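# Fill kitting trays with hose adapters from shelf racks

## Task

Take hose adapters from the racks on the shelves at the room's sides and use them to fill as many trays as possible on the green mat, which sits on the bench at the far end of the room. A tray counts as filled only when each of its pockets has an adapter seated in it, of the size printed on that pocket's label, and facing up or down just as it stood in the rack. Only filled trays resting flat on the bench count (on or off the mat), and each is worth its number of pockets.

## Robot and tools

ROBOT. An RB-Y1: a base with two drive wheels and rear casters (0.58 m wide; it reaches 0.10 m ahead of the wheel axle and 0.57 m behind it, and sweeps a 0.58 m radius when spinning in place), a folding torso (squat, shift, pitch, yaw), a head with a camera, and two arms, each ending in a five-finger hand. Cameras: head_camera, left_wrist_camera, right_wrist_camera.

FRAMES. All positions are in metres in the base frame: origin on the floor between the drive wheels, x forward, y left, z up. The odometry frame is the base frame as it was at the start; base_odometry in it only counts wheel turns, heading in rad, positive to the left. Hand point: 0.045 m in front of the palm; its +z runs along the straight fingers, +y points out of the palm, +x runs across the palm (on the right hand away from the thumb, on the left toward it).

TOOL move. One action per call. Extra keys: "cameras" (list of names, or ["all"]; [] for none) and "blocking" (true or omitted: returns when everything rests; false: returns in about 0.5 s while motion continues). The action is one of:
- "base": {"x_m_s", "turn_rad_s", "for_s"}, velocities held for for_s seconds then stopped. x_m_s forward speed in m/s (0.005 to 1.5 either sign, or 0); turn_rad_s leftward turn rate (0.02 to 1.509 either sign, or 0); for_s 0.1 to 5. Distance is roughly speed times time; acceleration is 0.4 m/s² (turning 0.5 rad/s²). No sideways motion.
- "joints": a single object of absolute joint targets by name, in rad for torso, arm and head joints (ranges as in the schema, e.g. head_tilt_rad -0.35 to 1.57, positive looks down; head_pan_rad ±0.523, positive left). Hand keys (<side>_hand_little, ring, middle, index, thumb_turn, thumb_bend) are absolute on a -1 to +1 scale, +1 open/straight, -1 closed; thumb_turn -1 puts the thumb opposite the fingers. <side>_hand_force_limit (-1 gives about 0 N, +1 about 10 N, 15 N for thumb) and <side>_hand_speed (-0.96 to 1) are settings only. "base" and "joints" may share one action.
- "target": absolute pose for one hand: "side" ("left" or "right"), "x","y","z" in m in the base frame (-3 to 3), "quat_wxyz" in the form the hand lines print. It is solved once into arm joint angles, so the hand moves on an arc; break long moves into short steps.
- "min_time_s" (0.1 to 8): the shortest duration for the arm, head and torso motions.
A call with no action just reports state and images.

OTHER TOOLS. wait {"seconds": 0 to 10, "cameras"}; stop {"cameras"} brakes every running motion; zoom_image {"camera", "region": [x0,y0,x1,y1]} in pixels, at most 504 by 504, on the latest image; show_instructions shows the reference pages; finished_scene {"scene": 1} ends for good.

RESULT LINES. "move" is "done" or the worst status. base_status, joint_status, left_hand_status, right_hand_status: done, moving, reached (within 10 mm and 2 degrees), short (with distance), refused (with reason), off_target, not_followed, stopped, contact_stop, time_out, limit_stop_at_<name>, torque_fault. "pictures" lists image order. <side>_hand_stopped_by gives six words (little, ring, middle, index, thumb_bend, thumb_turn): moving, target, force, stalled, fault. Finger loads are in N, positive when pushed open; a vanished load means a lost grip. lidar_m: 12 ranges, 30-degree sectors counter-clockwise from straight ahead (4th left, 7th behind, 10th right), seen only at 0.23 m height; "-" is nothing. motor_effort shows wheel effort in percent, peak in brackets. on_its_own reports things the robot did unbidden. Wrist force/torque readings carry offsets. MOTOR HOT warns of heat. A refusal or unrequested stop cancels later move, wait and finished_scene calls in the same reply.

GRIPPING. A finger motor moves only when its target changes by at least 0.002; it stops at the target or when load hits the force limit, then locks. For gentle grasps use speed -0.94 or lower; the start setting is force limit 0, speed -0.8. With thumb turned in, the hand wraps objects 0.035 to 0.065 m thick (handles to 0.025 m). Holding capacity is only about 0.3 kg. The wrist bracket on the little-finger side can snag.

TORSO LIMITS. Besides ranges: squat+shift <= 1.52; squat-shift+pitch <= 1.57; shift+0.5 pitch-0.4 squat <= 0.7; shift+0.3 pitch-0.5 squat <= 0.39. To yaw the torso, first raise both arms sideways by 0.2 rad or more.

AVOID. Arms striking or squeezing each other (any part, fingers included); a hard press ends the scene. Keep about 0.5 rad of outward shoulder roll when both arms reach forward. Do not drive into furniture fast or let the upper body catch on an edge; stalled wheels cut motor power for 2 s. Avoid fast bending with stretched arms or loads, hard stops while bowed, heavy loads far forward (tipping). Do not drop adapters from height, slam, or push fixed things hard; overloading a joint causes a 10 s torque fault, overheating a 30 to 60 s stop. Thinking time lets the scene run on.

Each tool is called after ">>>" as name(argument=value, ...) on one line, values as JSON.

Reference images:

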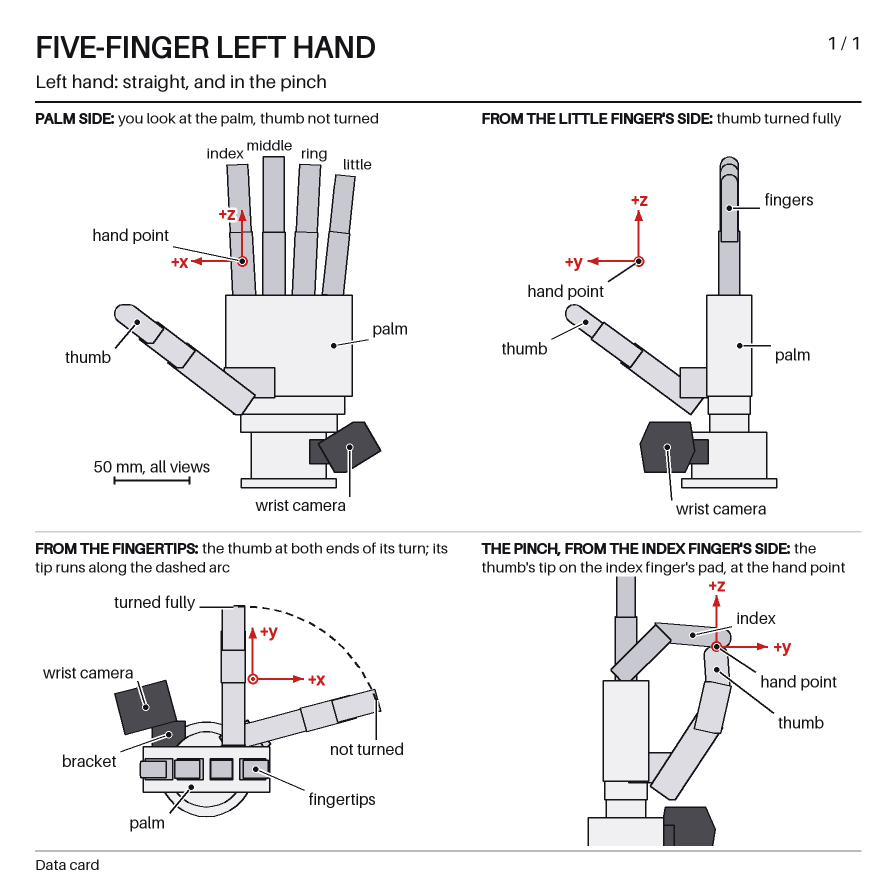

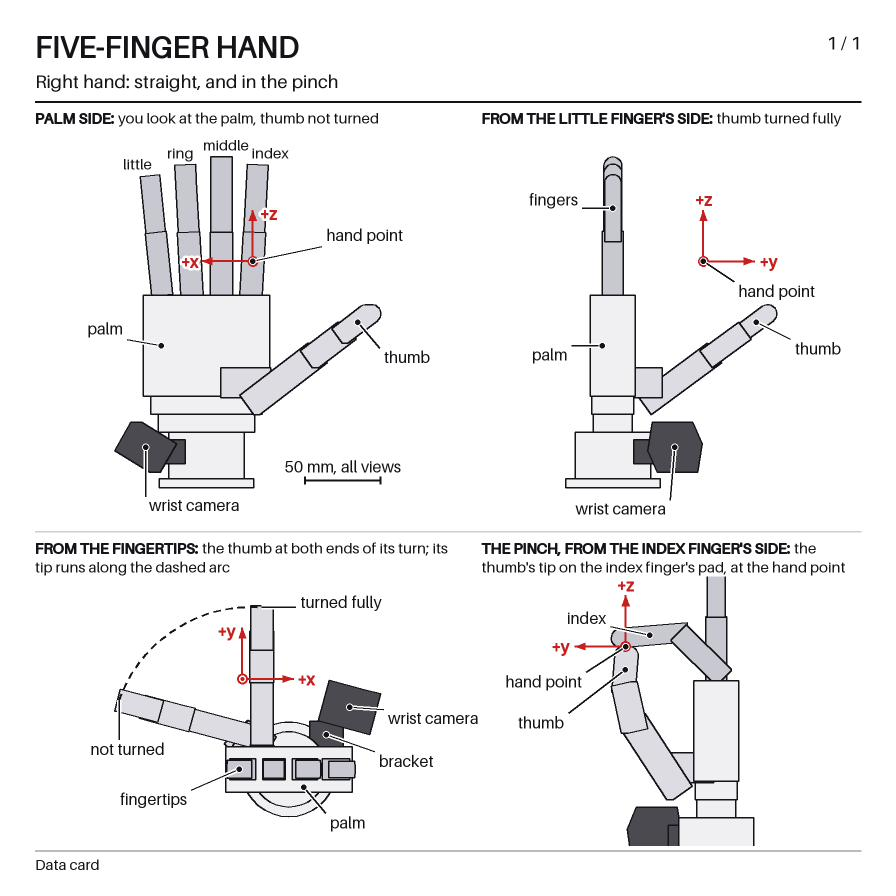

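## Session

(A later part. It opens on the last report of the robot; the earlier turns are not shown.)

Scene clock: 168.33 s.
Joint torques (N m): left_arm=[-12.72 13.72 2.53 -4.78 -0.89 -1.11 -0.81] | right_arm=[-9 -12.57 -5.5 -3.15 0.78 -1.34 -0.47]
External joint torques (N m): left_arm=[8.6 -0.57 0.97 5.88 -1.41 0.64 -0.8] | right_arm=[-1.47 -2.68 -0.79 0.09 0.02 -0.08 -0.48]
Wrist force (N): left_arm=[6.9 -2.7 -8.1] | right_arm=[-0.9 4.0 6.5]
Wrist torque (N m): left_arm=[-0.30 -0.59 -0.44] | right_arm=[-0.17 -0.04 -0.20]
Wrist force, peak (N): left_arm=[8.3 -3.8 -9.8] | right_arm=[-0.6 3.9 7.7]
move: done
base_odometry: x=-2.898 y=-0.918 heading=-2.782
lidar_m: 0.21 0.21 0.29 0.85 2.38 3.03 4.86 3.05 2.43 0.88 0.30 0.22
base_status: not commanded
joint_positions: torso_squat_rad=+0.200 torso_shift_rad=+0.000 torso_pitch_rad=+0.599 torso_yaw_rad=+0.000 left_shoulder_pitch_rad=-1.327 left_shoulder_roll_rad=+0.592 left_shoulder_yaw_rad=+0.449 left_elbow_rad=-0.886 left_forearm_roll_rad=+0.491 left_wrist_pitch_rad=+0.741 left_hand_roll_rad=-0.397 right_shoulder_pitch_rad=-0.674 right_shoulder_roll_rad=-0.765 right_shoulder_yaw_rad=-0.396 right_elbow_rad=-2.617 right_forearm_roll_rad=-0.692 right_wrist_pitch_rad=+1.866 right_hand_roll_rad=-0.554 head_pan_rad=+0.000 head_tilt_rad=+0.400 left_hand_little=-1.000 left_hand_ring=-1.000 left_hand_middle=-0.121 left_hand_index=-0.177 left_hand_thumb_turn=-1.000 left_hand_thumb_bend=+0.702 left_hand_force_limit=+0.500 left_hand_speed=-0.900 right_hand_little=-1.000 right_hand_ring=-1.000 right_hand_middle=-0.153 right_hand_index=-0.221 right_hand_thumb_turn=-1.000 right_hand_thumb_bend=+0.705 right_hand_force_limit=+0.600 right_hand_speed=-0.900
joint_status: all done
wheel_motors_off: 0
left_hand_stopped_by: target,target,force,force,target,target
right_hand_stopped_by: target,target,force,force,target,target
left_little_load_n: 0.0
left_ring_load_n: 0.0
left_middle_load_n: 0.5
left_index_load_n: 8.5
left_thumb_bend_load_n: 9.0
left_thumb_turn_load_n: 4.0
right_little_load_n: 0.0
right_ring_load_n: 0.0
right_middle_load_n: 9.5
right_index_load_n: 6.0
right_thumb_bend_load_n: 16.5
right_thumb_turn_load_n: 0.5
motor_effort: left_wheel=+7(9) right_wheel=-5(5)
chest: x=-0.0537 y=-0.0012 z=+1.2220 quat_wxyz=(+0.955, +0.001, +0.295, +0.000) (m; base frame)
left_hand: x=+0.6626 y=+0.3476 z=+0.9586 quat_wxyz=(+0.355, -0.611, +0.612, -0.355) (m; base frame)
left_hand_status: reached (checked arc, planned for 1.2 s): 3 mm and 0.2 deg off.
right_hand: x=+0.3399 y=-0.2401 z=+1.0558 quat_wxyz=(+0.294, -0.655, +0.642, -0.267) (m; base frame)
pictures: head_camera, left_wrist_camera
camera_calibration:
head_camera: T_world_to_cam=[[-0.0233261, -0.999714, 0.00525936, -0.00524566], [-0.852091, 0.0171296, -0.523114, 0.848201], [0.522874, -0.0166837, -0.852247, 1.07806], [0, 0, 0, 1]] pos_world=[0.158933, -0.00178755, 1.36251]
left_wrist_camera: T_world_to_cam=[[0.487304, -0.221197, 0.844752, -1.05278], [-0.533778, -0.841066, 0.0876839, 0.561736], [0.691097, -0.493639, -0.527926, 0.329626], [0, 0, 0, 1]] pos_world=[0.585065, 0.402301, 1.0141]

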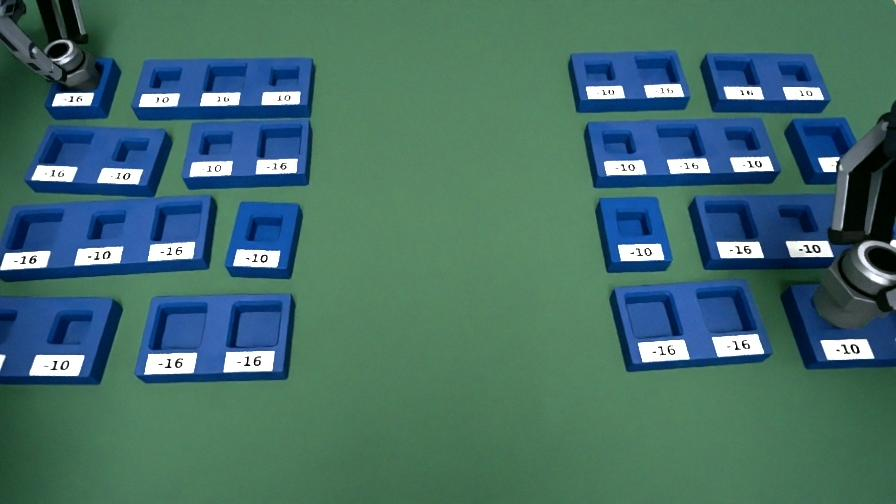

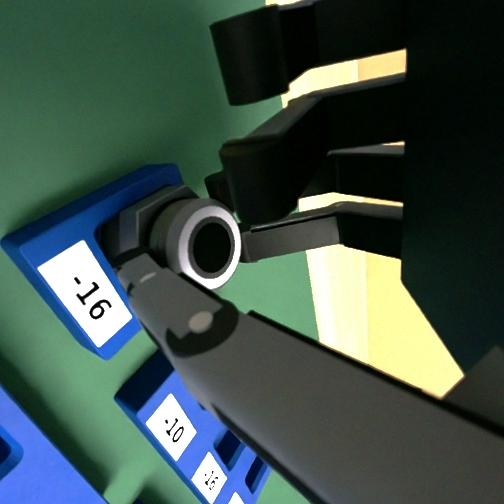

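>>> move(target={"side": "left", "x": 0.662, "y": 0.348, "z": 0.9585, "quat_wxyz": [0.3536, -0.6124, 0.6124, -0.3536]}, min_time_s=0.5)

>>> move(joints={"left_hand_speed": -0.7, "left_hand_index": 0.2, "left_hand_middle": 0.2, "left_hand_thumb_bend": 0.9}, cameras=["head_camera", "left_wrist_camera"])

>>> zoom_image(camera="head_camera", region=[10, 0, 150, 140])

Scene clock: 169.50 s.
Joint torques (N m): left_arm=[-15.24 14.42 1.29 -8.5 -0.34 -1.22 0.03] | right_arm=[-9.07 -12.63 -5.56 -3.29 0.83 -1.32 -0.51]
External joint torques (N m): left_arm=[6.1 0.14 -0.27 2.17 -0.86 0.52 0.04] | right_arm=[-1.54 -2.74 -0.84 -0.05 0.07 -0.07 -0.52]
Wrist force (N): left_arm=[5.7 2.2 -2.9] | right_arm=[-0.8 4.5 6.7]
Wrist torque (N m): left_arm=[-0.03 -0.56 -0.41] | right_arm=[-0.12 -0.02 -0.17]
Wrist force, peak (N): left_arm=[7.1 -2.6 -8.1] | right_arm=[-0.6 4.4 7.6]
move: done
base_odometry: x=-2.898 y=-0.918 heading=-2.782
lidar_m: 0.20 0.21 0.29 0.86 2.39 3.02 4.85 3.03 2.43 0.85 0.32 0.22
base_status: not commanded
joint_positions: torso_squat_rad=+0.200 torso_shift_rad=+0.000 torso_pitch_rad=+0.599 torso_yaw_rad=+0.000 left_shoulder_pitch_rad=-1.328 left_shoulder_roll_rad=+0.592 left_shoulder_yaw_rad=+0.449 left_elbow_rad=-0.887 left_forearm_roll_rad=+0.491 left_wrist_pitch_rad=+0.741 left_hand_roll_rad=-0.397 right_shoulder_pitch_rad=-0.674 right_shoulder_roll_rad=-0.765 right_shoulder_yaw_rad=-0.396 right_elbow_rad=-2.617 right_forearm_roll_rad=-0.692 right_wrist_pitch_rad=+1.866 right_hand_roll_rad=-0.554 head_pan_rad=+0.000 head_tilt_rad=+0.400 left_hand_little=-1.000 left_hand_ring=-1.000 left_hand_middle=-0.121 left_hand_index=-0.177 left_hand_thumb_turn=-1.000 left_hand_thumb_bend=+0.702 left_hand_force_limit=+0.500 left_hand_speed=-0.900 right_hand_little=-1.000 right_hand_ring=-1.000 right_hand_middle=-0.153 right_hand_index=-0.221 right_hand_thumb_turn=-1.000 right_hand_thumb_bend=+0.705 right_hand_force_limit=+0.600 right_hand_speed=-0.900
joint_status: all done
wheel_motors_off: 0
left_hand_stopped_by: target,target,force,force,target,target
right_hand_stopped_by: target,target,force,force,target,target
left_little_load_n: 0.0
left_ring_load_n: 0.0
left_middle_load_n: 1.0
left_index_load_n: 8.5
left_thumb_bend_load_n: 9.0
left_thumb_turn_load_n: 2.5
right_little_load_n: 0.0
right_ring_load_n: 0.0
right_middle_load_n: 9.5
right_index_load_n: 6.5
right_thumb_bend_load_n: 16.5
right_thumb_turn_load_n: 0.5
motor_effort: left_wheel=+6(8) right_wheel=-4(5)
chest: x=-0.0537 y=-0.0012 z=+1.2220 quat_wxyz=(+0.955, +0.001, +0.295, +0.000) (m; base frame)
left_hand: x=+0.6630 y=+0.3474 z=+0.9596 quat_wxyz=(+0.355, -0.611, +0.612, -0.355) (m; base frame)
left_hand_status: reached (checked arc, planned for 0.5 s): 2 mm and 0.3 deg off.
right_hand: x=+0.3399 y=-0.2401 z=+1.0558 quat_wxyz=(+0.294, -0.655, +0.642, -0.267) (m; base frame)
pictures: none

Scene clock: 170.47 s.
Joint torques (N m): left_arm=[-16.6 13.48 1.08 -9.6 0.04 -1.23 -0.07] | right_arm=[-8.99 -12.5 -5.54 -3.12 0.79 -1.43 -0.42]
External joint torques (N m): left_arm=[4.73 -0.8 -0.49 1.07 -0.48 0.51 -0.07] | right_arm=[-1.47 -2.6 -0.83 0.13 0.03 -0.17 -0.42]
Wrist force (N): left_arm=[3.1 7.0 5.9] | right_arm=[-0.5 4.0 6.4]
Wrist torque (N m): left_arm=[0.40 -0.44 -0.39] | right_arm=[-0.19 -0.05 -0.22]
Wrist force, peak (N): left_arm=[3.0 7.1 6.1] | right_arm=[0.0 4.1 7.4]
move: done
base_odometry: x=-2.898 y=-0.918 heading=-2.782
lidar_m: 0.20 0.22 0.30 0.85 2.39 3.02 4.84 3.05 2.44 0.87 0.31 0.22
base_status: not commanded
joint_positions: torso_squat_rad=+0.200 torso_shift_rad=+0.000 torso_pitch_rad=+0.600 torso_yaw_rad=+0.000 left_shoulder_pitch_rad=-1.328 left_shoulder_roll_rad=+0.592 left_shoulder_yaw_rad=+0.449 left_elbow_rad=-0.886 left_forearm_roll_rad=+0.491 left_wrist_pitch_rad=+0.741 left_hand_roll_rad=-0.397 right_shoulder_pitch_rad=-0.674 right_shoulder_roll_rad=-0.765 right_shoulder_yaw_rad=-0.396 right_elbow_rad=-2.617 right_forearm_roll_rad=-0.692 right_wrist_pitch_rad=+1.866 right_hand_roll_rad=-0.554 head_pan_rad=+0.000 head_tilt_rad=+0.400 left_hand_little=-1.000 left_hand_ring=-1.000 left_hand_middle=+0.200 left_hand_index=+0.200 left_hand_thumb_turn=-1.000 left_hand_thumb_bend=+0.900 left_hand_force_limit=+0.500 left_hand_speed=-0.700 right_hand_little=-1.000 right_hand_ring=-1.000 right_hand_middle=-0.153 right_hand_index=-0.221 right_hand_thumb_turn=-1.000 right_hand_thumb_bend=+0.705 right_hand_force_limit=+0.600 right_hand_speed=-0.900
joint_status: all done
wheel_motors_off: 0
left_hand_stopped_by: target,target,target,target,target,target
right_hand_stopped_by: target,target,force,force,target,target
left_little_load_n: 0.0
left_ring_load_n: 0.5
left_middle_load_n: 0.0
left_index_load_n: 0.0
left_thumb_bend_load_n: 0.0
left_thumb_turn_load_n: 0.0
right_little_load_n: 0.0
right_ring_load_n: 0.0
right_middle_load_n: 9.5
right_index_load_n: 6.0
right_thumb_bend_load_n: 16.5
right_thumb_turn_load_n: 0.5
motor_effort: left_wheel=+6(9) right_wheel=-4(5)
chest: x=-0.0535 y=-0.0012 z=+1.2220 quat_wxyz=(+0.955, +0.001, +0.295, +0.000) (m; base frame)
left_hand: x=+0.6630 y=+0.3476 z=+0.9591 quat_wxyz=(+0.355, -0.611, +0.612, -0.355) (m; base frame)
right_hand: x=+0.3401 y=-0.2401 z=+1.0557 quat_wxyz=(+0.294, -0.655, +0.642, -0.267) (m; base frame)
pictures: head_camera, left_wrist_camera
camera_calibration:
head_camera: T_world_to_cam=[[-0.0233238, -0.999714, 0.00526762, -0.00525206], [-0.852279, 0.0171293, -0.522807, 0.847931], [0.522567, -0.0166833, -0.852435, 1.07817], [0, 0, 0, 1]] pos_world=[0.159134, -0.00178755, 1.3624]
left_wrist_camera: T_world_to_cam=[[0.486562, -0.221338, 0.845143, -1.05322], [-0.533839, -0.841092, 0.0870618, 0.562595], [0.691573, -0.493531, -0.527402, 0.328704], [0, 0, 0, 1]] pos_world=[0.585469, 0.402302, 1.0145]

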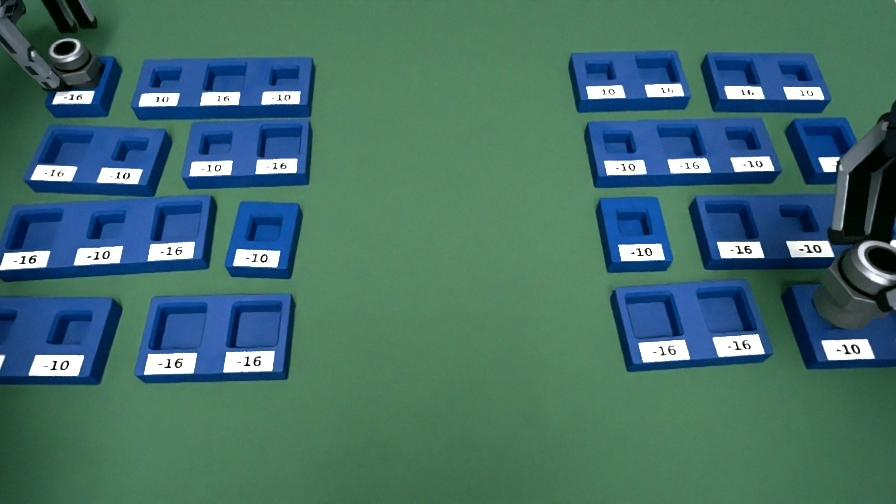

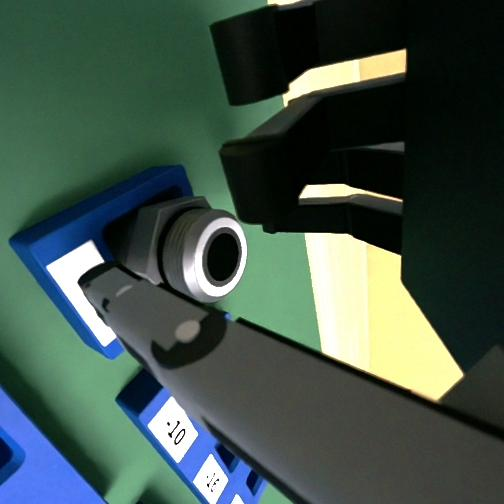

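Scaled by 3.600 from the camera's 896x504 image, which has a finer 1280x720 frame.

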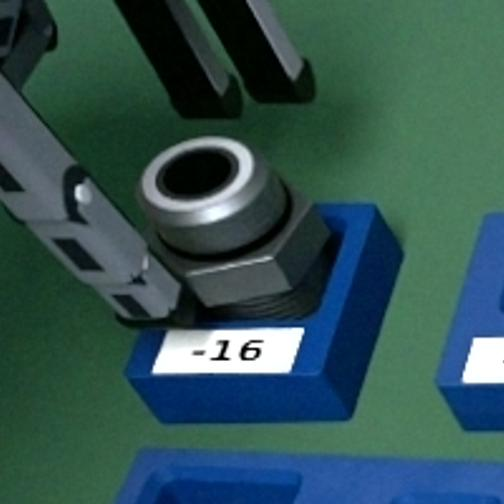

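>>> move(target={"side": "left", "x": 0.657, "y": 0.348, "z": 1.03, "quat_wxyz": [0.3536, -0.6124, 0.6124, -0.3536]}, min_time_s=1.0)

>>> move(target={"side": "left", "x": 0.45, "y": 0.34, "z": 1.08, "quat_wxyz": [0.3536, -0.6124, 0.6124, -0.3536]}, min_time_s=1.2, cameras=["head_camera", "left_wrist_camera"])

>>> zoom_image(camera="head_camera", region=[10, 0, 150, 140])

>>> zoom_image(camera="head_camera", region=[756, 180, 896, 390])

Scene clock: 172.17 s.
Joint torques (N m): left_arm=[-19.08 15.06 0.62 -10.61 -0.07 -1.45 0.34] | right_arm=[-9.29 -12.93 -5.8 -3.24 0.86 -1.41 -0.49]
External joint torques (N m): left_arm=[2.2 0.64 -1.41 -0.32 -0.52 0.37 0.34] | right_arm=[-1.77 -3.04 -1.09 0 0.1 -0.16 -0.49]
Wrist force (N): left_arm=[2.9 6.7 5.8] | right_arm=[-0.2 3.9 6.7]
Wrist torque (N m): left_arm=[0.36 -0.42 -0.21] | right_arm=[-0.22 -0.09 -0.10]
Wrist force, peak (N): left_arm=[3.2 7.4 6.0] | right_arm=[-0.5 4.8 7.1]
move: done
base_odometry: x=-2.898 y=-0.918 heading=-2.782
lidar_m: 0.21 0.21 0.31 0.84 2.39 3.03 4.85 3.05 2.44 0.86 0.30 0.22
base_status: not commanded
joint_positions: torso_squat_rad=+0.200 torso_shift_rad=+0.000 torso_pitch_rad=+0.600 torso_yaw_rad=+0.000 left_shoulder_pitch_rad=-1.353 left_shoulder_roll_rad=+0.640 left_shoulder_yaw_rad=+0.436 left_elbow_rad=-1.083 left_forearm_roll_rad=+0.437 left_wrist_pitch_rad=+0.967 left_hand_roll_rad=-0.268 right_shoulder_pitch_rad=-0.674 right_shoulder_roll_rad=-0.765 right_shoulder_yaw_rad=-0.396 right_elbow_rad=-2.617 right_forearm_roll_rad=-0.692 right_wrist_pitch_rad=+1.866 right_hand_roll_rad=-0.554 head_pan_rad=+0.000 head_tilt_rad=+0.400 left_hand_little=-1.000 left_hand_ring=-1.000 left_hand_middle=+0.200 left_hand_index=+0.200 left_hand_thumb_turn=-1.000 left_hand_thumb_bend=+0.900 left_hand_force_limit=+0.500 left_hand_speed=-0.700 right_hand_little=-1.000 right_hand_ring=-1.000 right_hand_middle=-0.153 right_hand_index=-0.221 right_hand_thumb_turn=-1.000 right_hand_thumb_bend=+0.705 right_hand_force_limit=+0.600 right_hand_speed=-0.900
joint_status: all done
wheel_motors_off: 0
left_hand_stopped_by: target,target,target,target,target,target
right_hand_stopped_by: target,target,force,force,target,target
left_little_load_n: 0.0
left_ring_load_n: 0.5
left_middle_load_n: 0.0
left_index_load_n: 0.0
left_thumb_bend_load_n: 0.0
left_thumb_turn_load_n: 0.0
right_little_load_n: 0.0
right_ring_load_n: 0.0
right_middle_load_n: 9.5
right_index_load_n: 6.5
right_thumb_bend_load_n: 16.0
right_thumb_turn_load_n: 0.5
motor_effort: left_wheel=+7(8) right_wheel=-5(5)
chest: x=-0.0534 y=-0.0012 z=+1.2220 quat_wxyz=(+0.955, +0.001, +0.295, +0.000) (m; base frame)
left_hand: x=+0.6571 y=+0.3481 z=+1.0301 quat_wxyz=(+0.353, -0.612, +0.612, -0.354) (m; base frame)
left_hand_status: reached (checked arc, planned for 1.0 s): 0 mm and 0.0 deg off.
right_hand: x=+0.3401 y=-0.2401 z=+1.0556 quat_wxyz=(+0.294, -0.655, +0.643, -0.267) (m; base frame)
pictures: none

Scene clock: 173.77 s.
Joint torques (N m): left_arm=[-8.88 11.91 3.42 -6.59 0.15 -1.75 0.14] | right_arm=[-8.76 -12.62 -5.29 -3.23 0.8 -1.4 -0.6]
External joint torques (N m): left_arm=[1.72 -0.59 -0.01 -0.13 0.1 0.13 0.15] | right_arm=[-1.24 -2.73 -0.58 0.01 0.04 -0.15 -0.6]
Wrist force (N): left_arm=[3.0 6.7 6.4] | right_arm=[-0.4 3.8 6.5]
Wrist torque (N m): left_arm=[0.32 -0.39 -0.19] | right_arm=[-0.20 -0.07 -0.15]
Wrist force, peak (N): left_arm=[3.7 8.0 5.8] | right_arm=[-0.3 4.1 7.6]
move: done
base_odometry: x=-2.898 y=-0.918 heading=-2.782
lidar_m: 0.21 0.22 0.30 0.86 2.40 3.01 4.85 3.05 2.43 0.86 0.31 0.22
base_status: not commanded
joint_positions: torso_squat_rad=+0.200 torso_shift_rad=+0.000 torso_pitch_rad=+0.600 torso_yaw_rad=+0.000 left_shoulder_pitch_rad=-0.794 left_shoulder_roll_rad=+0.567 left_shoulder_yaw_rad=+0.675 left_elbow_rad=-2.223 left_forearm_roll_rad=+0.595 left_wrist_pitch_rad=+1.559 left_hand_roll_rad=-0.012 right_shoulder_pitch_rad=-0.675 right_shoulder_roll_rad=-0.765 right_shoulder_yaw_rad=-0.396 right_elbow_rad=-2.617 right_forearm_roll_rad=-0.692 right_wrist_pitch_rad=+1.866 right_hand_roll_rad=-0.554 head_pan_rad=+0.000 head_tilt_rad=+0.400 left_hand_little=-1.000 left_hand_ring=-1.000 left_hand_middle=+0.200 left_hand_index=+0.200 left_hand_thumb_turn=-1.000 left_hand_thumb_bend=+0.900 left_hand_force_limit=+0.500 left_hand_speed=-0.700 right_hand_little=-1.000 right_hand_ring=-1.000 right_hand_middle=-0.153 right_hand_index=-0.221 right_hand_thumb_turn=-1.000 right_hand_thumb_bend=+0.705 right_hand_force_limit=+0.600 right_hand_speed=-0.900
joint_status: all done
wheel_motors_off: 0
left_hand_stopped_by: target,target,target,target,target,target
right_hand_stopped_by: target,target,force,force,target,target
left_little_load_n: 0.0
left_ring_load_n: 0.0
left_middle_load_n: 0.0
left_index_load_n: 0.0
left_thumb_bend_load_n: 0.0
left_thumb_turn_load_n: 0.0
right_little_load_n: 0.0
right_ring_load_n: 0.0
right_middle_load_n: 9.5
right_index_load_n: 6.0
right_thumb_bend_load_n: 16.0
right_thumb_turn_load_n: 0.5
motor_effort: left_wheel=+11(11) right_wheel=-4(5)
chest: x=-0.0534 y=-0.0012 z=+1.2220 quat_wxyz=(+0.955, +0.001, +0.295, +0.000) (m; base frame)
left_hand: x=+0.4501 y=+0.3401 z=+1.0800 quat_wxyz=(+0.354, -0.612, +0.612, -0.353) (m; base frame)
left_hand_status: reached (checked arc, planned for 1.2 s): 0 mm and 0.0 deg off.
right_hand: x=+0.3402 y=-0.2401 z=+1.0556 quat_wxyz=(+0.294, -0.655, +0.642, -0.267) (m; base frame)
pictures: head_camera, left_wrist_camera
camera_calibration:
head_camera: T_world_to_cam=[[-0.0231527, -0.999717, 0.00537579, -0.00532069], [-0.852401, 0.0169307, -0.522615, 0.847806], [0.522376, -0.0166823, -0.852552, 1.07817], [0, 0, 0, 1]] pos_world=[0.159335, -0.00168674, 1.3623]
left_wrist_camera: T_world_to_cam=[[0.491075, -0.220979, 0.842623, -1.05291], [-0.533198, -0.841174, 0.0901458, 0.428507], [0.688872, -0.493553, -0.530905, 0.541019], [0, 0, 0, 1]] pos_world=[0.372844, 0.3948, 1.13581]

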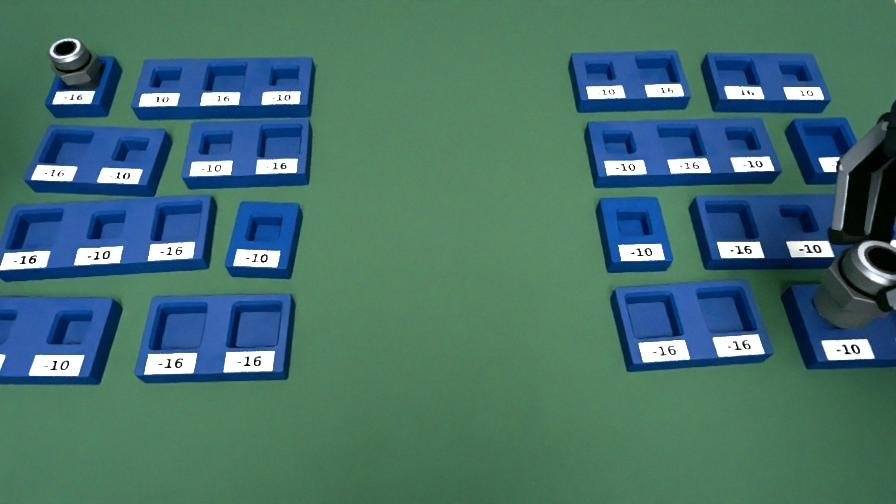

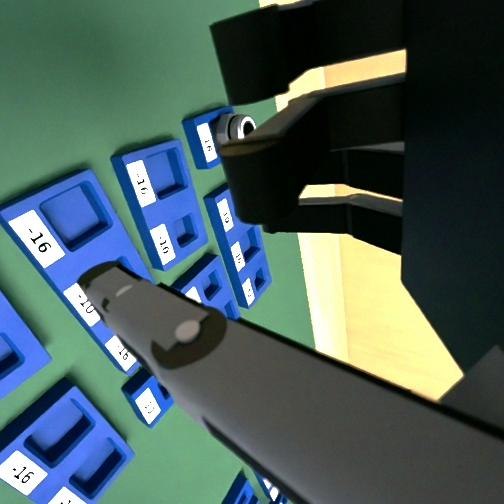

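Scaled by 3.600 from the camera's 896x504 image, which has a finer 1280x720 frame.

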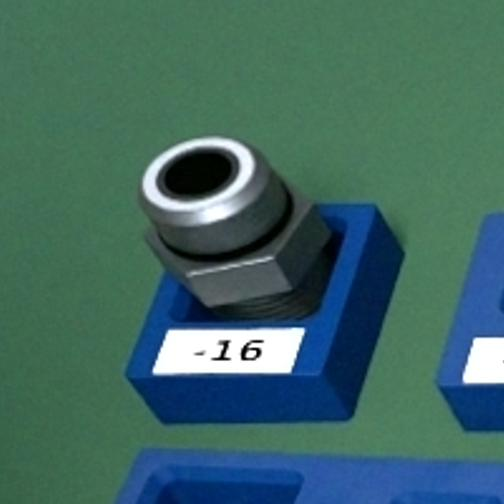

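Scaled by 2.400 from the camera's 896x504 image, which has a finer 1280x720 frame.

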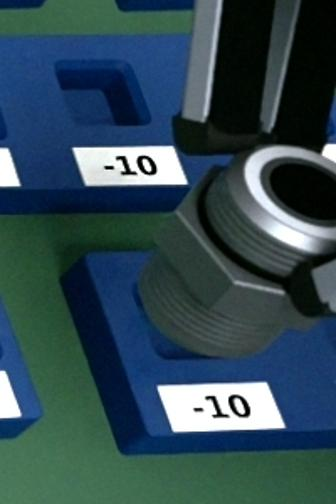

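>>> move(target={"side": "right", "x": 0.50, "y": -0.27, "z": 1.05, "quat_wxyz": [0.3536, -0.6124, 0.6124, -0.3536]}, min_time_s=1.2, cameras=["head_camera", "right_wrist_camera"])

>>> zoom_image(camera="head_camera", region=[560, 0, 730, 130])

>>> zoom_image(camera="head_camera", region=[690, 0, 860, 130])

Scene clock: 175.83 s.
Joint torques (N m): left_arm=[-8.75 11.99 4.49 -7.03 -0.13 -1.87 0.07] | right_arm=[-14.16 -12.2 -5.46 -6.38 0.62 -1.71 -0.03]
External joint torques (N m): left_arm=[1.85 -0.5 1.06 -0.57 -0.19 0.02 0.07] | right_arm=[-2.16 -1.13 0.03 0.01 -0.04 -0.09 -0.04]
Wrist force (N): left_arm=[2.9 6.7 5.9] | right_arm=[-0.5 5.1 5.4]
Wrist torque (N m): left_arm=[0.36 -0.39 -0.20] | right_arm=[-0.10 -0.01 -0.03]
Wrist force, peak (N): left_arm=[3.1 7.1 6.2] | right_arm=[-0.7 4.5 7.5]
move: done
base_odometry: x=-2.898 y=-0.918 heading=-2.782
lidar_m: 0.20 0.21 0.31 0.84 2.38 3.02 4.85 3.04 2.42 0.86 0.30 0.22
base_status: not commanded
joint_positions: torso_squat_rad=+0.200 torso_shift_rad=+0.000 torso_pitch_rad=+0.600 torso_yaw_rad=+0.000 left_shoulder_pitch_rad=-0.794 left_shoulder_roll_rad=+0.567 left_shoulder_yaw_rad=+0.675 left_elbow_rad=-2.223 left_forearm_roll_rad=+0.595 left_wrist_pitch_rad=+1.559 left_hand_roll_rad=-0.012 right_shoulder_pitch_rad=-0.817 right_shoulder_roll_rad=-0.693 right_shoulder_yaw_rad=-0.255 right_elbow_rad=-2.129 right_forearm_roll_rad=-0.402 right_wrist_pitch_rad=+1.353 right_hand_roll_rad=-0.329 head_pan_rad=+0.000 head_tilt_rad=+0.400 left_hand_little=-1.000 left_hand_ring=-1.000 left_hand_middle=+0.200 left_hand_index=+0.200 left_hand_thumb_turn=-1.000 left_hand_thumb_bend=+0.900 left_hand_force_limit=+0.500 left_hand_speed=-0.700 right_hand_little=-1.000 right_hand_ring=-1.000 right_hand_middle=-0.153 right_hand_index=-0.221 right_hand_thumb_turn=-1.000 right_hand_thumb_bend=+0.705 right_hand_force_limit=+0.600 right_hand_speed=-0.900
joint_status: all done
wheel_motors_off: 0
left_hand_stopped_by: target,target,target,target,target,target
right_hand_stopped_by: target,target,force,force,target,target
left_little_load_n: 0.0
left_ring_load_n: 0.0
left_middle_load_n: 0.0
left_index_load_n: 0.0
left_thumb_bend_load_n: 0.0
left_thumb_turn_load_n: 0.0
right_little_load_n: 0.0
right_ring_load_n: 0.0
right_middle_load_n: 9.5
right_index_load_n: 6.0
right_thumb_bend_load_n: 16.5
right_thumb_turn_load_n: 0.5
motor_effort: left_wheel=+7(9) right_wheel=-4(5)
chest: x=-0.0534 y=-0.0012 z=+1.2219 quat_wxyz=(+0.955, +0.001, +0.295, +0.000) (m; base frame)
left_hand: x=+0.4501 y=+0.3401 z=+1.0800 quat_wxyz=(+0.354, -0.612, +0.612, -0.353) (m; base frame)
right_hand: x=+0.4999 y=-0.2701 z=+1.0497 quat_wxyz=(+0.353, -0.612, +0.613, -0.353) (m; base frame)
right_hand_status: reached (checked arc, planned for 1.2 s): 0 mm and 0.0 deg off.
pictures: head_camera, right_wrist_camera
camera_calibration:
head_camera: T_world_to_cam=[[-0.0231527, -0.999717, 0.00537579, -0.00532069], [-0.852401, 0.0169307, -0.522615, 0.847806], [0.522376, -0.0166823, -0.852552, 1.07817], [0, 0, 0, 1]] pos_world=[0.159335, -0.00168674, 1.3623]
right_wrist_camera: T_world_to_cam=[[-0.513645, -0.275237, -0.812658, 1.03339], [-0.554848, 0.829009, 0.06992, 0.427493], [0.654456, 0.486816, -0.578531, 0.523024], [0, 0, 0, 1]] pos_world=[0.425692, -0.324585, 1.11249]

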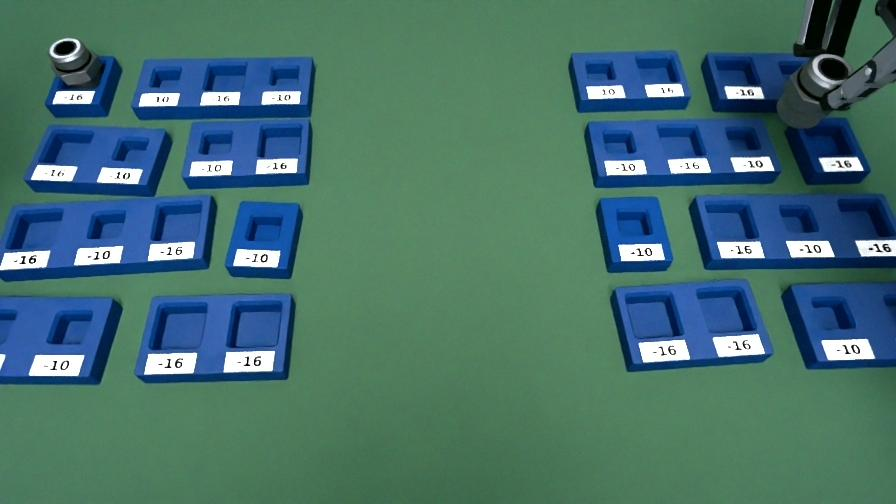

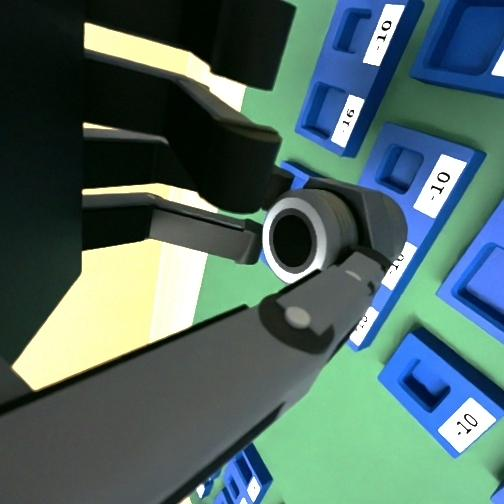

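Scaled by 2.965 from the camera's 896x504 image, which has a finer 1280x720 frame.

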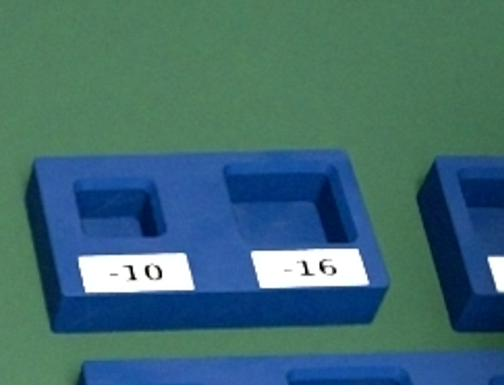

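Scaled by 2.965 from the camera's 896x504 image, which has a finer 1280x720 frame.

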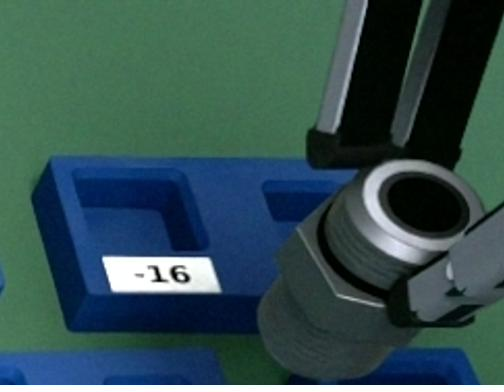

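>>> move(target={"side": "right", "x": 0.65, "y": -0.30, "z": 0.995, "quat_wxyz": [0.3536, -0.6124, 0.6124, -0.3536]}, min_time_s=1.5, cameras=["head_camera", "right_wrist_camera"])

>>> zoom_image(camera="head_camera", region=[690, 0, 830, 140])

>>> zoom_image(camera="right_wrist_camera", region=[204, 80, 504, 380])

Scene clock: 178.57 s.
Joint torques (N m): left_arm=[-8.87 11.79 3.79 -6.87 0.03 -1.84 -0.04] | right_arm=[-20.47 -15.05 -3.59 -8.92 0.16 -1.9 -0.12]
External joint torques (N m): left_arm=[1.73 -0.7 0.37 -0.41 -0.03 0.05 -0.04] | right_arm=[-1.29 -2.2 0.47 -0.19 -0.08 -0.19 -0.13]
Wrist force (N): left_arm=[3.2 6.8 6.0] | right_arm=[-1.0 4.4 5.3]
Wrist torque (N m): left_arm=[0.36 -0.44 -0.19] | right_arm=[-0.23 0.06 -0.02]
Wrist force, peak (N): left_arm=[2.9 6.9 6.4] | right_arm=[0.2 5.3 6.8]
move: done
base_odometry: x=-2.898 y=-0.918 heading=-2.782
lidar_m: 0.20 0.22 0.30 0.85 2.38 3.02 4.85 3.04 2.42 0.86 0.31 0.21
base_status: not commanded
joint_positions: torso_squat_rad=+0.200 torso_shift_rad=+0.000 torso_pitch_rad=+0.600 torso_yaw_rad=+0.000 left_shoulder_pitch_rad=-0.794 left_shoulder_roll_rad=+0.567 left_shoulder_yaw_rad=+0.675 left_elbow_rad=-2.223 left_forearm_roll_rad=+0.595 left_wrist_pitch_rad=+1.559 left_hand_roll_rad=-0.012 right_shoulder_pitch_rad=-1.228 right_shoulder_roll_rad=-0.660 right_shoulder_yaw_rad=-0.160 right_elbow_rad=-1.221 right_forearm_roll_rad=-0.418 right_wrist_pitch_rad=+0.879 right_hand_roll_rad=-0.046 head_pan_rad=+0.000 head_tilt_rad=+0.400 left_hand_little=-1.000 left_hand_ring=-1.000 left_hand_middle=+0.200 left_hand_index=+0.200 left_hand_thumb_turn=-1.000 left_hand_thumb_bend=+0.900 left_hand_force_limit=+0.500 left_hand_speed=-0.700 right_hand_little=-1.000 right_hand_ring=-1.000 right_hand_middle=-0.153 right_hand_index=-0.221 right_hand_thumb_turn=-1.000 right_hand_thumb_bend=+0.705 right_hand_force_limit=+0.600 right_hand_speed=-0.900
joint_status: all done
wheel_motors_off: 0
left_hand_stopped_by: target,target,target,target,target,target
right_hand_stopped_by: target,target,force,force,target,target
left_little_load_n: 0.0
left_ring_load_n: 0.0
left_middle_load_n: 0.0
left_index_load_n: 0.0
left_thumb_bend_load_n: 0.0
left_thumb_turn_load_n: 0.0
right_little_load_n: 0.0
right_ring_load_n: 0.0
right_middle_load_n: 9.0
right_index_load_n: 6.0
right_thumb_bend_load_n: 16.5
right_thumb_turn_load_n: 0.5
motor_effort: left_wheel=+7(9) right_wheel=-4(5)
chest: x=-0.0533 y=-0.0012 z=+1.2219 quat_wxyz=(+0.955, +0.001, +0.295, +0.000) (m; base frame)
left_hand: x=+0.4501 y=+0.3401 z=+1.0800 quat_wxyz=(+0.354, -0.612, +0.612, -0.353) (m; base frame)
right_hand: x=+0.6490 y=-0.3000 z=+0.9950 quat_wxyz=(+0.353, -0.611, +0.613, -0.355) (m; base frame)
right_hand_status: reached (checked arc, planned for 1.5 s): 1 mm and 0.2 deg off.
pictures: head_camera, right_wrist_camera
camera_calibration:
head_camera: T_world_to_cam=[[-0.0231519, -0.999718, 0.00537624, -0.00532142], [-0.852401, 0.0169298, -0.522615, 0.847806], [0.522376, -0.0166823, -0.852552, 1.07817], [0, 0, 0, 1]] pos_world=[0.159335, -0.00168674, 1.3623]
right_wrist_camera: T_world_to_cam=[[-0.512668, -0.274352, -0.813574, 1.05783], [-0.55278, 0.830526, 0.0682621, 0.539614], [0.656967, 0.484724, -0.57744, 0.405068], [0, 0, 0, 1]] pos_world=[0.574488, -0.354292, 1.05769]

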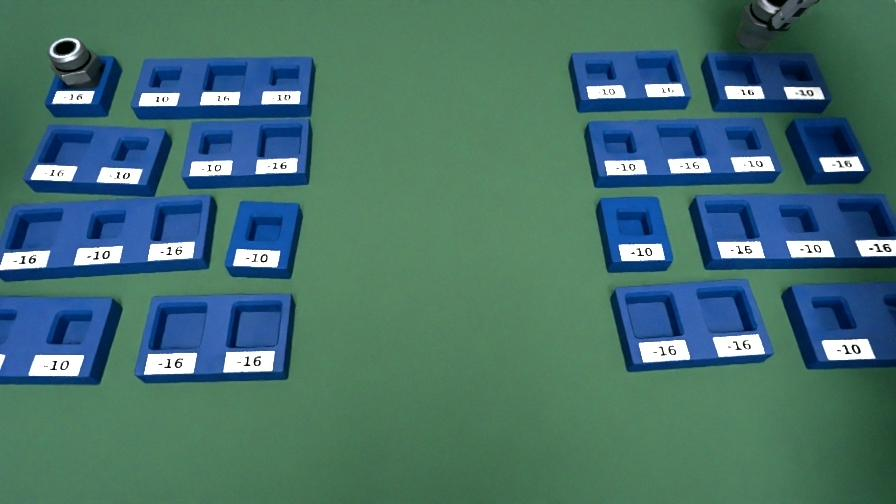

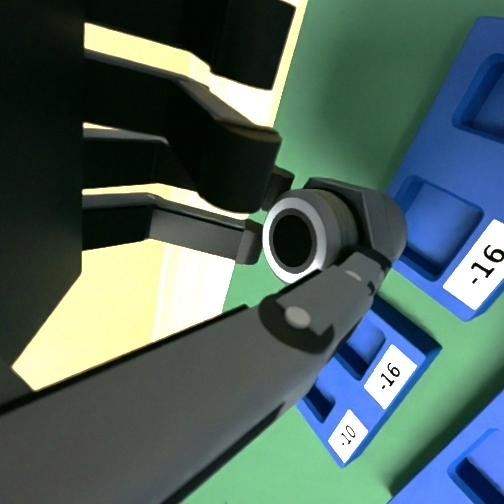

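Scaled by 3.600 from the camera's 896x504 image, which has a finer 1280x720 frame.

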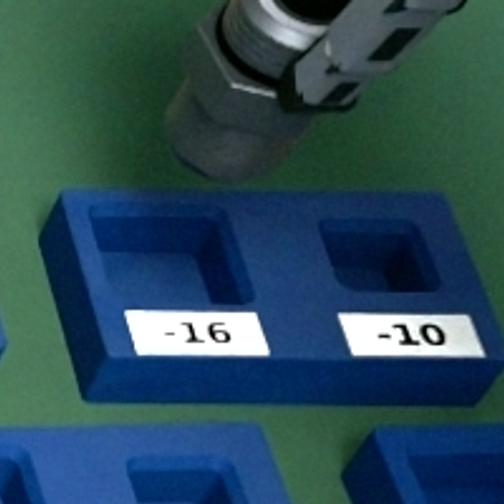

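Scaled by 1.680 from the camera's 504x504 image, which has a finer 720x720 frame.

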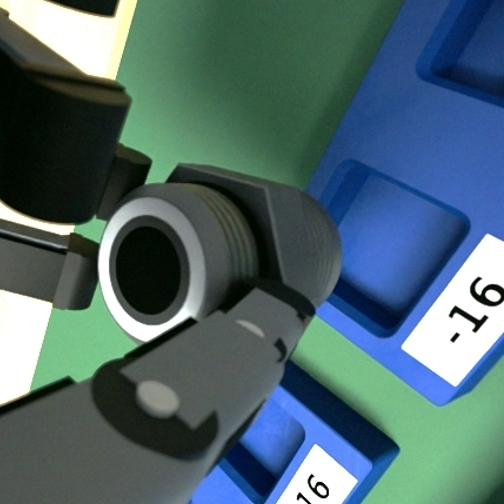

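>>> move(target={"side": "right", "x": 0.637, "y": -0.303, "z": 0.978, "quat_wxyz": [0.3536, -0.6124, 0.6124, -0.3536]}, min_time_s=0.8, cameras=["head_camera", "right_wrist_camera"])

>>> zoom_image(camera="head_camera", region=[690, 0, 830, 140])

>>> zoom_image(camera="right_wrist_camera", region=[204, 80, 504, 380])

Scene clock: 180.23 s.
Joint torques (N m): left_arm=[-8.78 12.25 4.18 -6.96 -0.15 -1.67 0.21] | right_arm=[-19.47 -14.2 -5.41 -9.32 0.01 -2.14 0.22]
External joint torques (N m): left_arm=[1.81 -0.24 0.76 -0.5 -0.2 0.22 0.22] | right_arm=[-1.05 -1.3 -1.18 -0.59 -0.23 -0.44 0.21]
Wrist force (N): left_arm=[3.1 6.8 6.0] | right_arm=[-1.1 4.5 5.1]
Wrist torque (N m): left_arm=[0.36 -0.43 -0.17] | right_arm=[-0.17 0.09 0.01]
Wrist force, peak (N): left_arm=[3.1 6.9 6.2] | right_arm=[-1.2 5.3 6.4]
move: done
base_odometry: x=-2.898 y=-0.918 heading=-2.782
lidar_m: 0.20 0.21 0.30 0.84 2.39 3.02 4.85 3.05 2.42 0.88 0.31 0.22
base_status: not commanded
joint_positions: torso_squat_rad=+0.200 torso_shift_rad=+0.000 torso_pitch_rad=+0.600 torso_yaw_rad=+0.000 left_shoulder_pitch_rad=-0.794 left_shoulder_roll_rad=+0.567 left_shoulder_yaw_rad=+0.675 left_elbow_rad=-2.223 left_forearm_roll_rad=+0.595 left_wrist_pitch_rad=+1.559 left_hand_roll_rad=-0.012 right_shoulder_pitch_rad=-1.165 right_shoulder_roll_rad=-0.652 right_shoulder_yaw_rad=-0.168 right_elbow_rad=-1.262 right_forearm_roll_rad=-0.426 right_wrist_pitch_rad=+0.862 right_hand_roll_rad=-0.044 head_pan_rad=+0.000 head_tilt_rad=+0.400 left_hand_little=-1.000 left_hand_ring=-1.000 left_hand_middle=+0.200 left_hand_index=+0.200 left_hand_thumb_turn=-1.000 left_hand_thumb_bend=+0.900 left_hand_force_limit=+0.500 left_hand_speed=-0.700 right_hand_little=-1.000 right_hand_ring=-1.000 right_hand_middle=-0.153 right_hand_index=-0.221 right_hand_thumb_turn=-1.000 right_hand_thumb_bend=+0.705 right_hand_force_limit=+0.600 right_hand_speed=-0.900
joint_status: all done
wheel_motors_off: 0
left_hand_stopped_by: target,target,target,target,target,target
right_hand_stopped_by: target,target,force,force,target,target
left_little_load_n: 0.0
left_ring_load_n: 0.0
left_middle_load_n: 0.0
left_index_load_n: 0.0
left_thumb_bend_load_n: 0.0
left_thumb_turn_load_n: 0.0
right_little_load_n: 0.0
right_ring_load_n: 0.0
right_middle_load_n: 9.5
right_index_load_n: 6.0
right_thumb_bend_load_n: 16.5
right_thumb_turn_load_n: 0.5
motor_effort: left_wheel=+6(11) right_wheel=-4(4)
chest: x=-0.0533 y=-0.0012 z=+1.2219 quat_wxyz=(+0.955, +0.001, +0.295, +0.000) (m; base frame)
left_hand: x=+0.4501 y=+0.3401 z=+1.0800 quat_wxyz=(+0.354, -0.612, +0.612, -0.353) (m; base frame)
right_hand: x=+0.6373 y=-0.3032 z=+0.9777 quat_wxyz=(+0.352, -0.613, +0.613, -0.352) (m; base frame)
right_hand_status: reached (checked arc, planned for 0.8 s): 0 mm and 0.2 deg off.
pictures: head_camera, right_wrist_camera
camera_calibration:
head_camera: T_world_to_cam=[[-0.0231519, -0.999718, 0.00537624, -0.00532142], [-0.852401, 0.0169298, -0.522615, 0.847806], [0.522376, -0.0166823, -0.852552, 1.07817], [0, 0, 0, 1]] pos_world=[0.159335, -0.00168674, 1.3623]
right_wrist_camera: T_world_to_cam=[[-0.516075, -0.275293, -0.811099, 1.03635], [-0.554734, 0.82894, 0.0716102, 0.534373], [0.652639, 0.4869, -0.580509, 0.410602], [0, 0, 0, 1]] pos_world=[0.563296, -0.357585, 1.04068]

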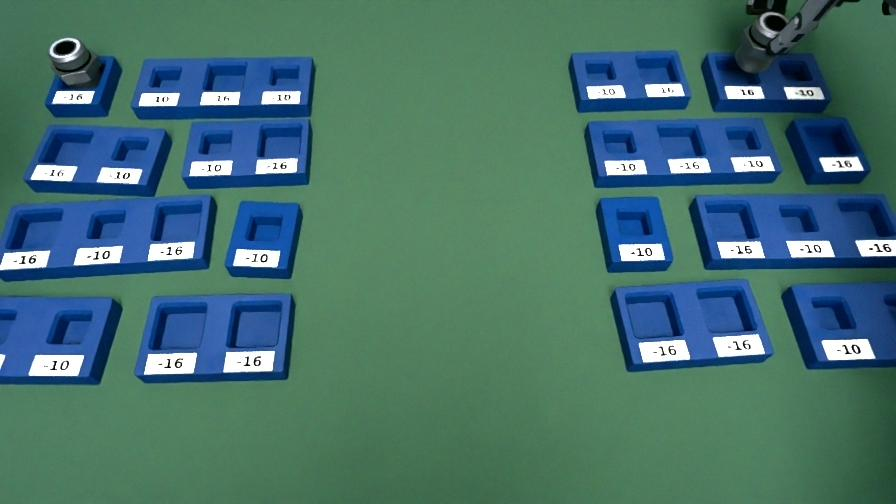

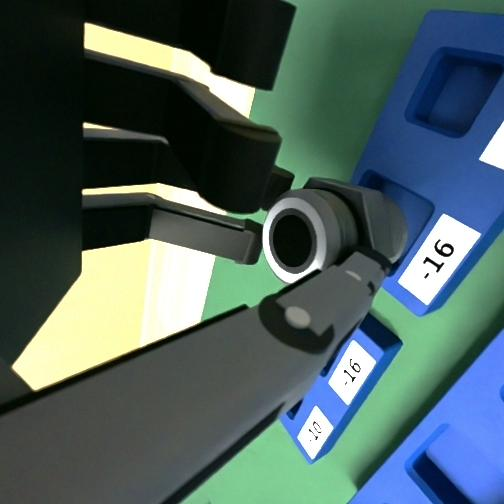

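Scaled by 3.600 from the camera's 896x504 image, which has a finer 1280x720 frame.

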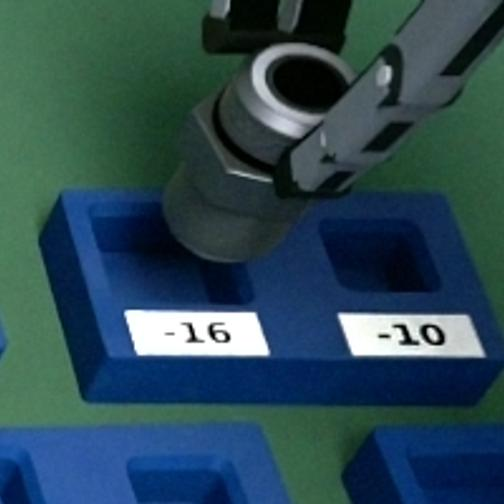

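Scaled by 1.680 from the camera's 504x504 image, which has a finer 720x720 frame.

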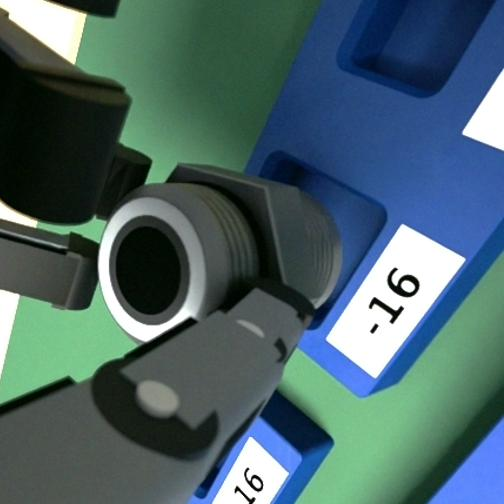

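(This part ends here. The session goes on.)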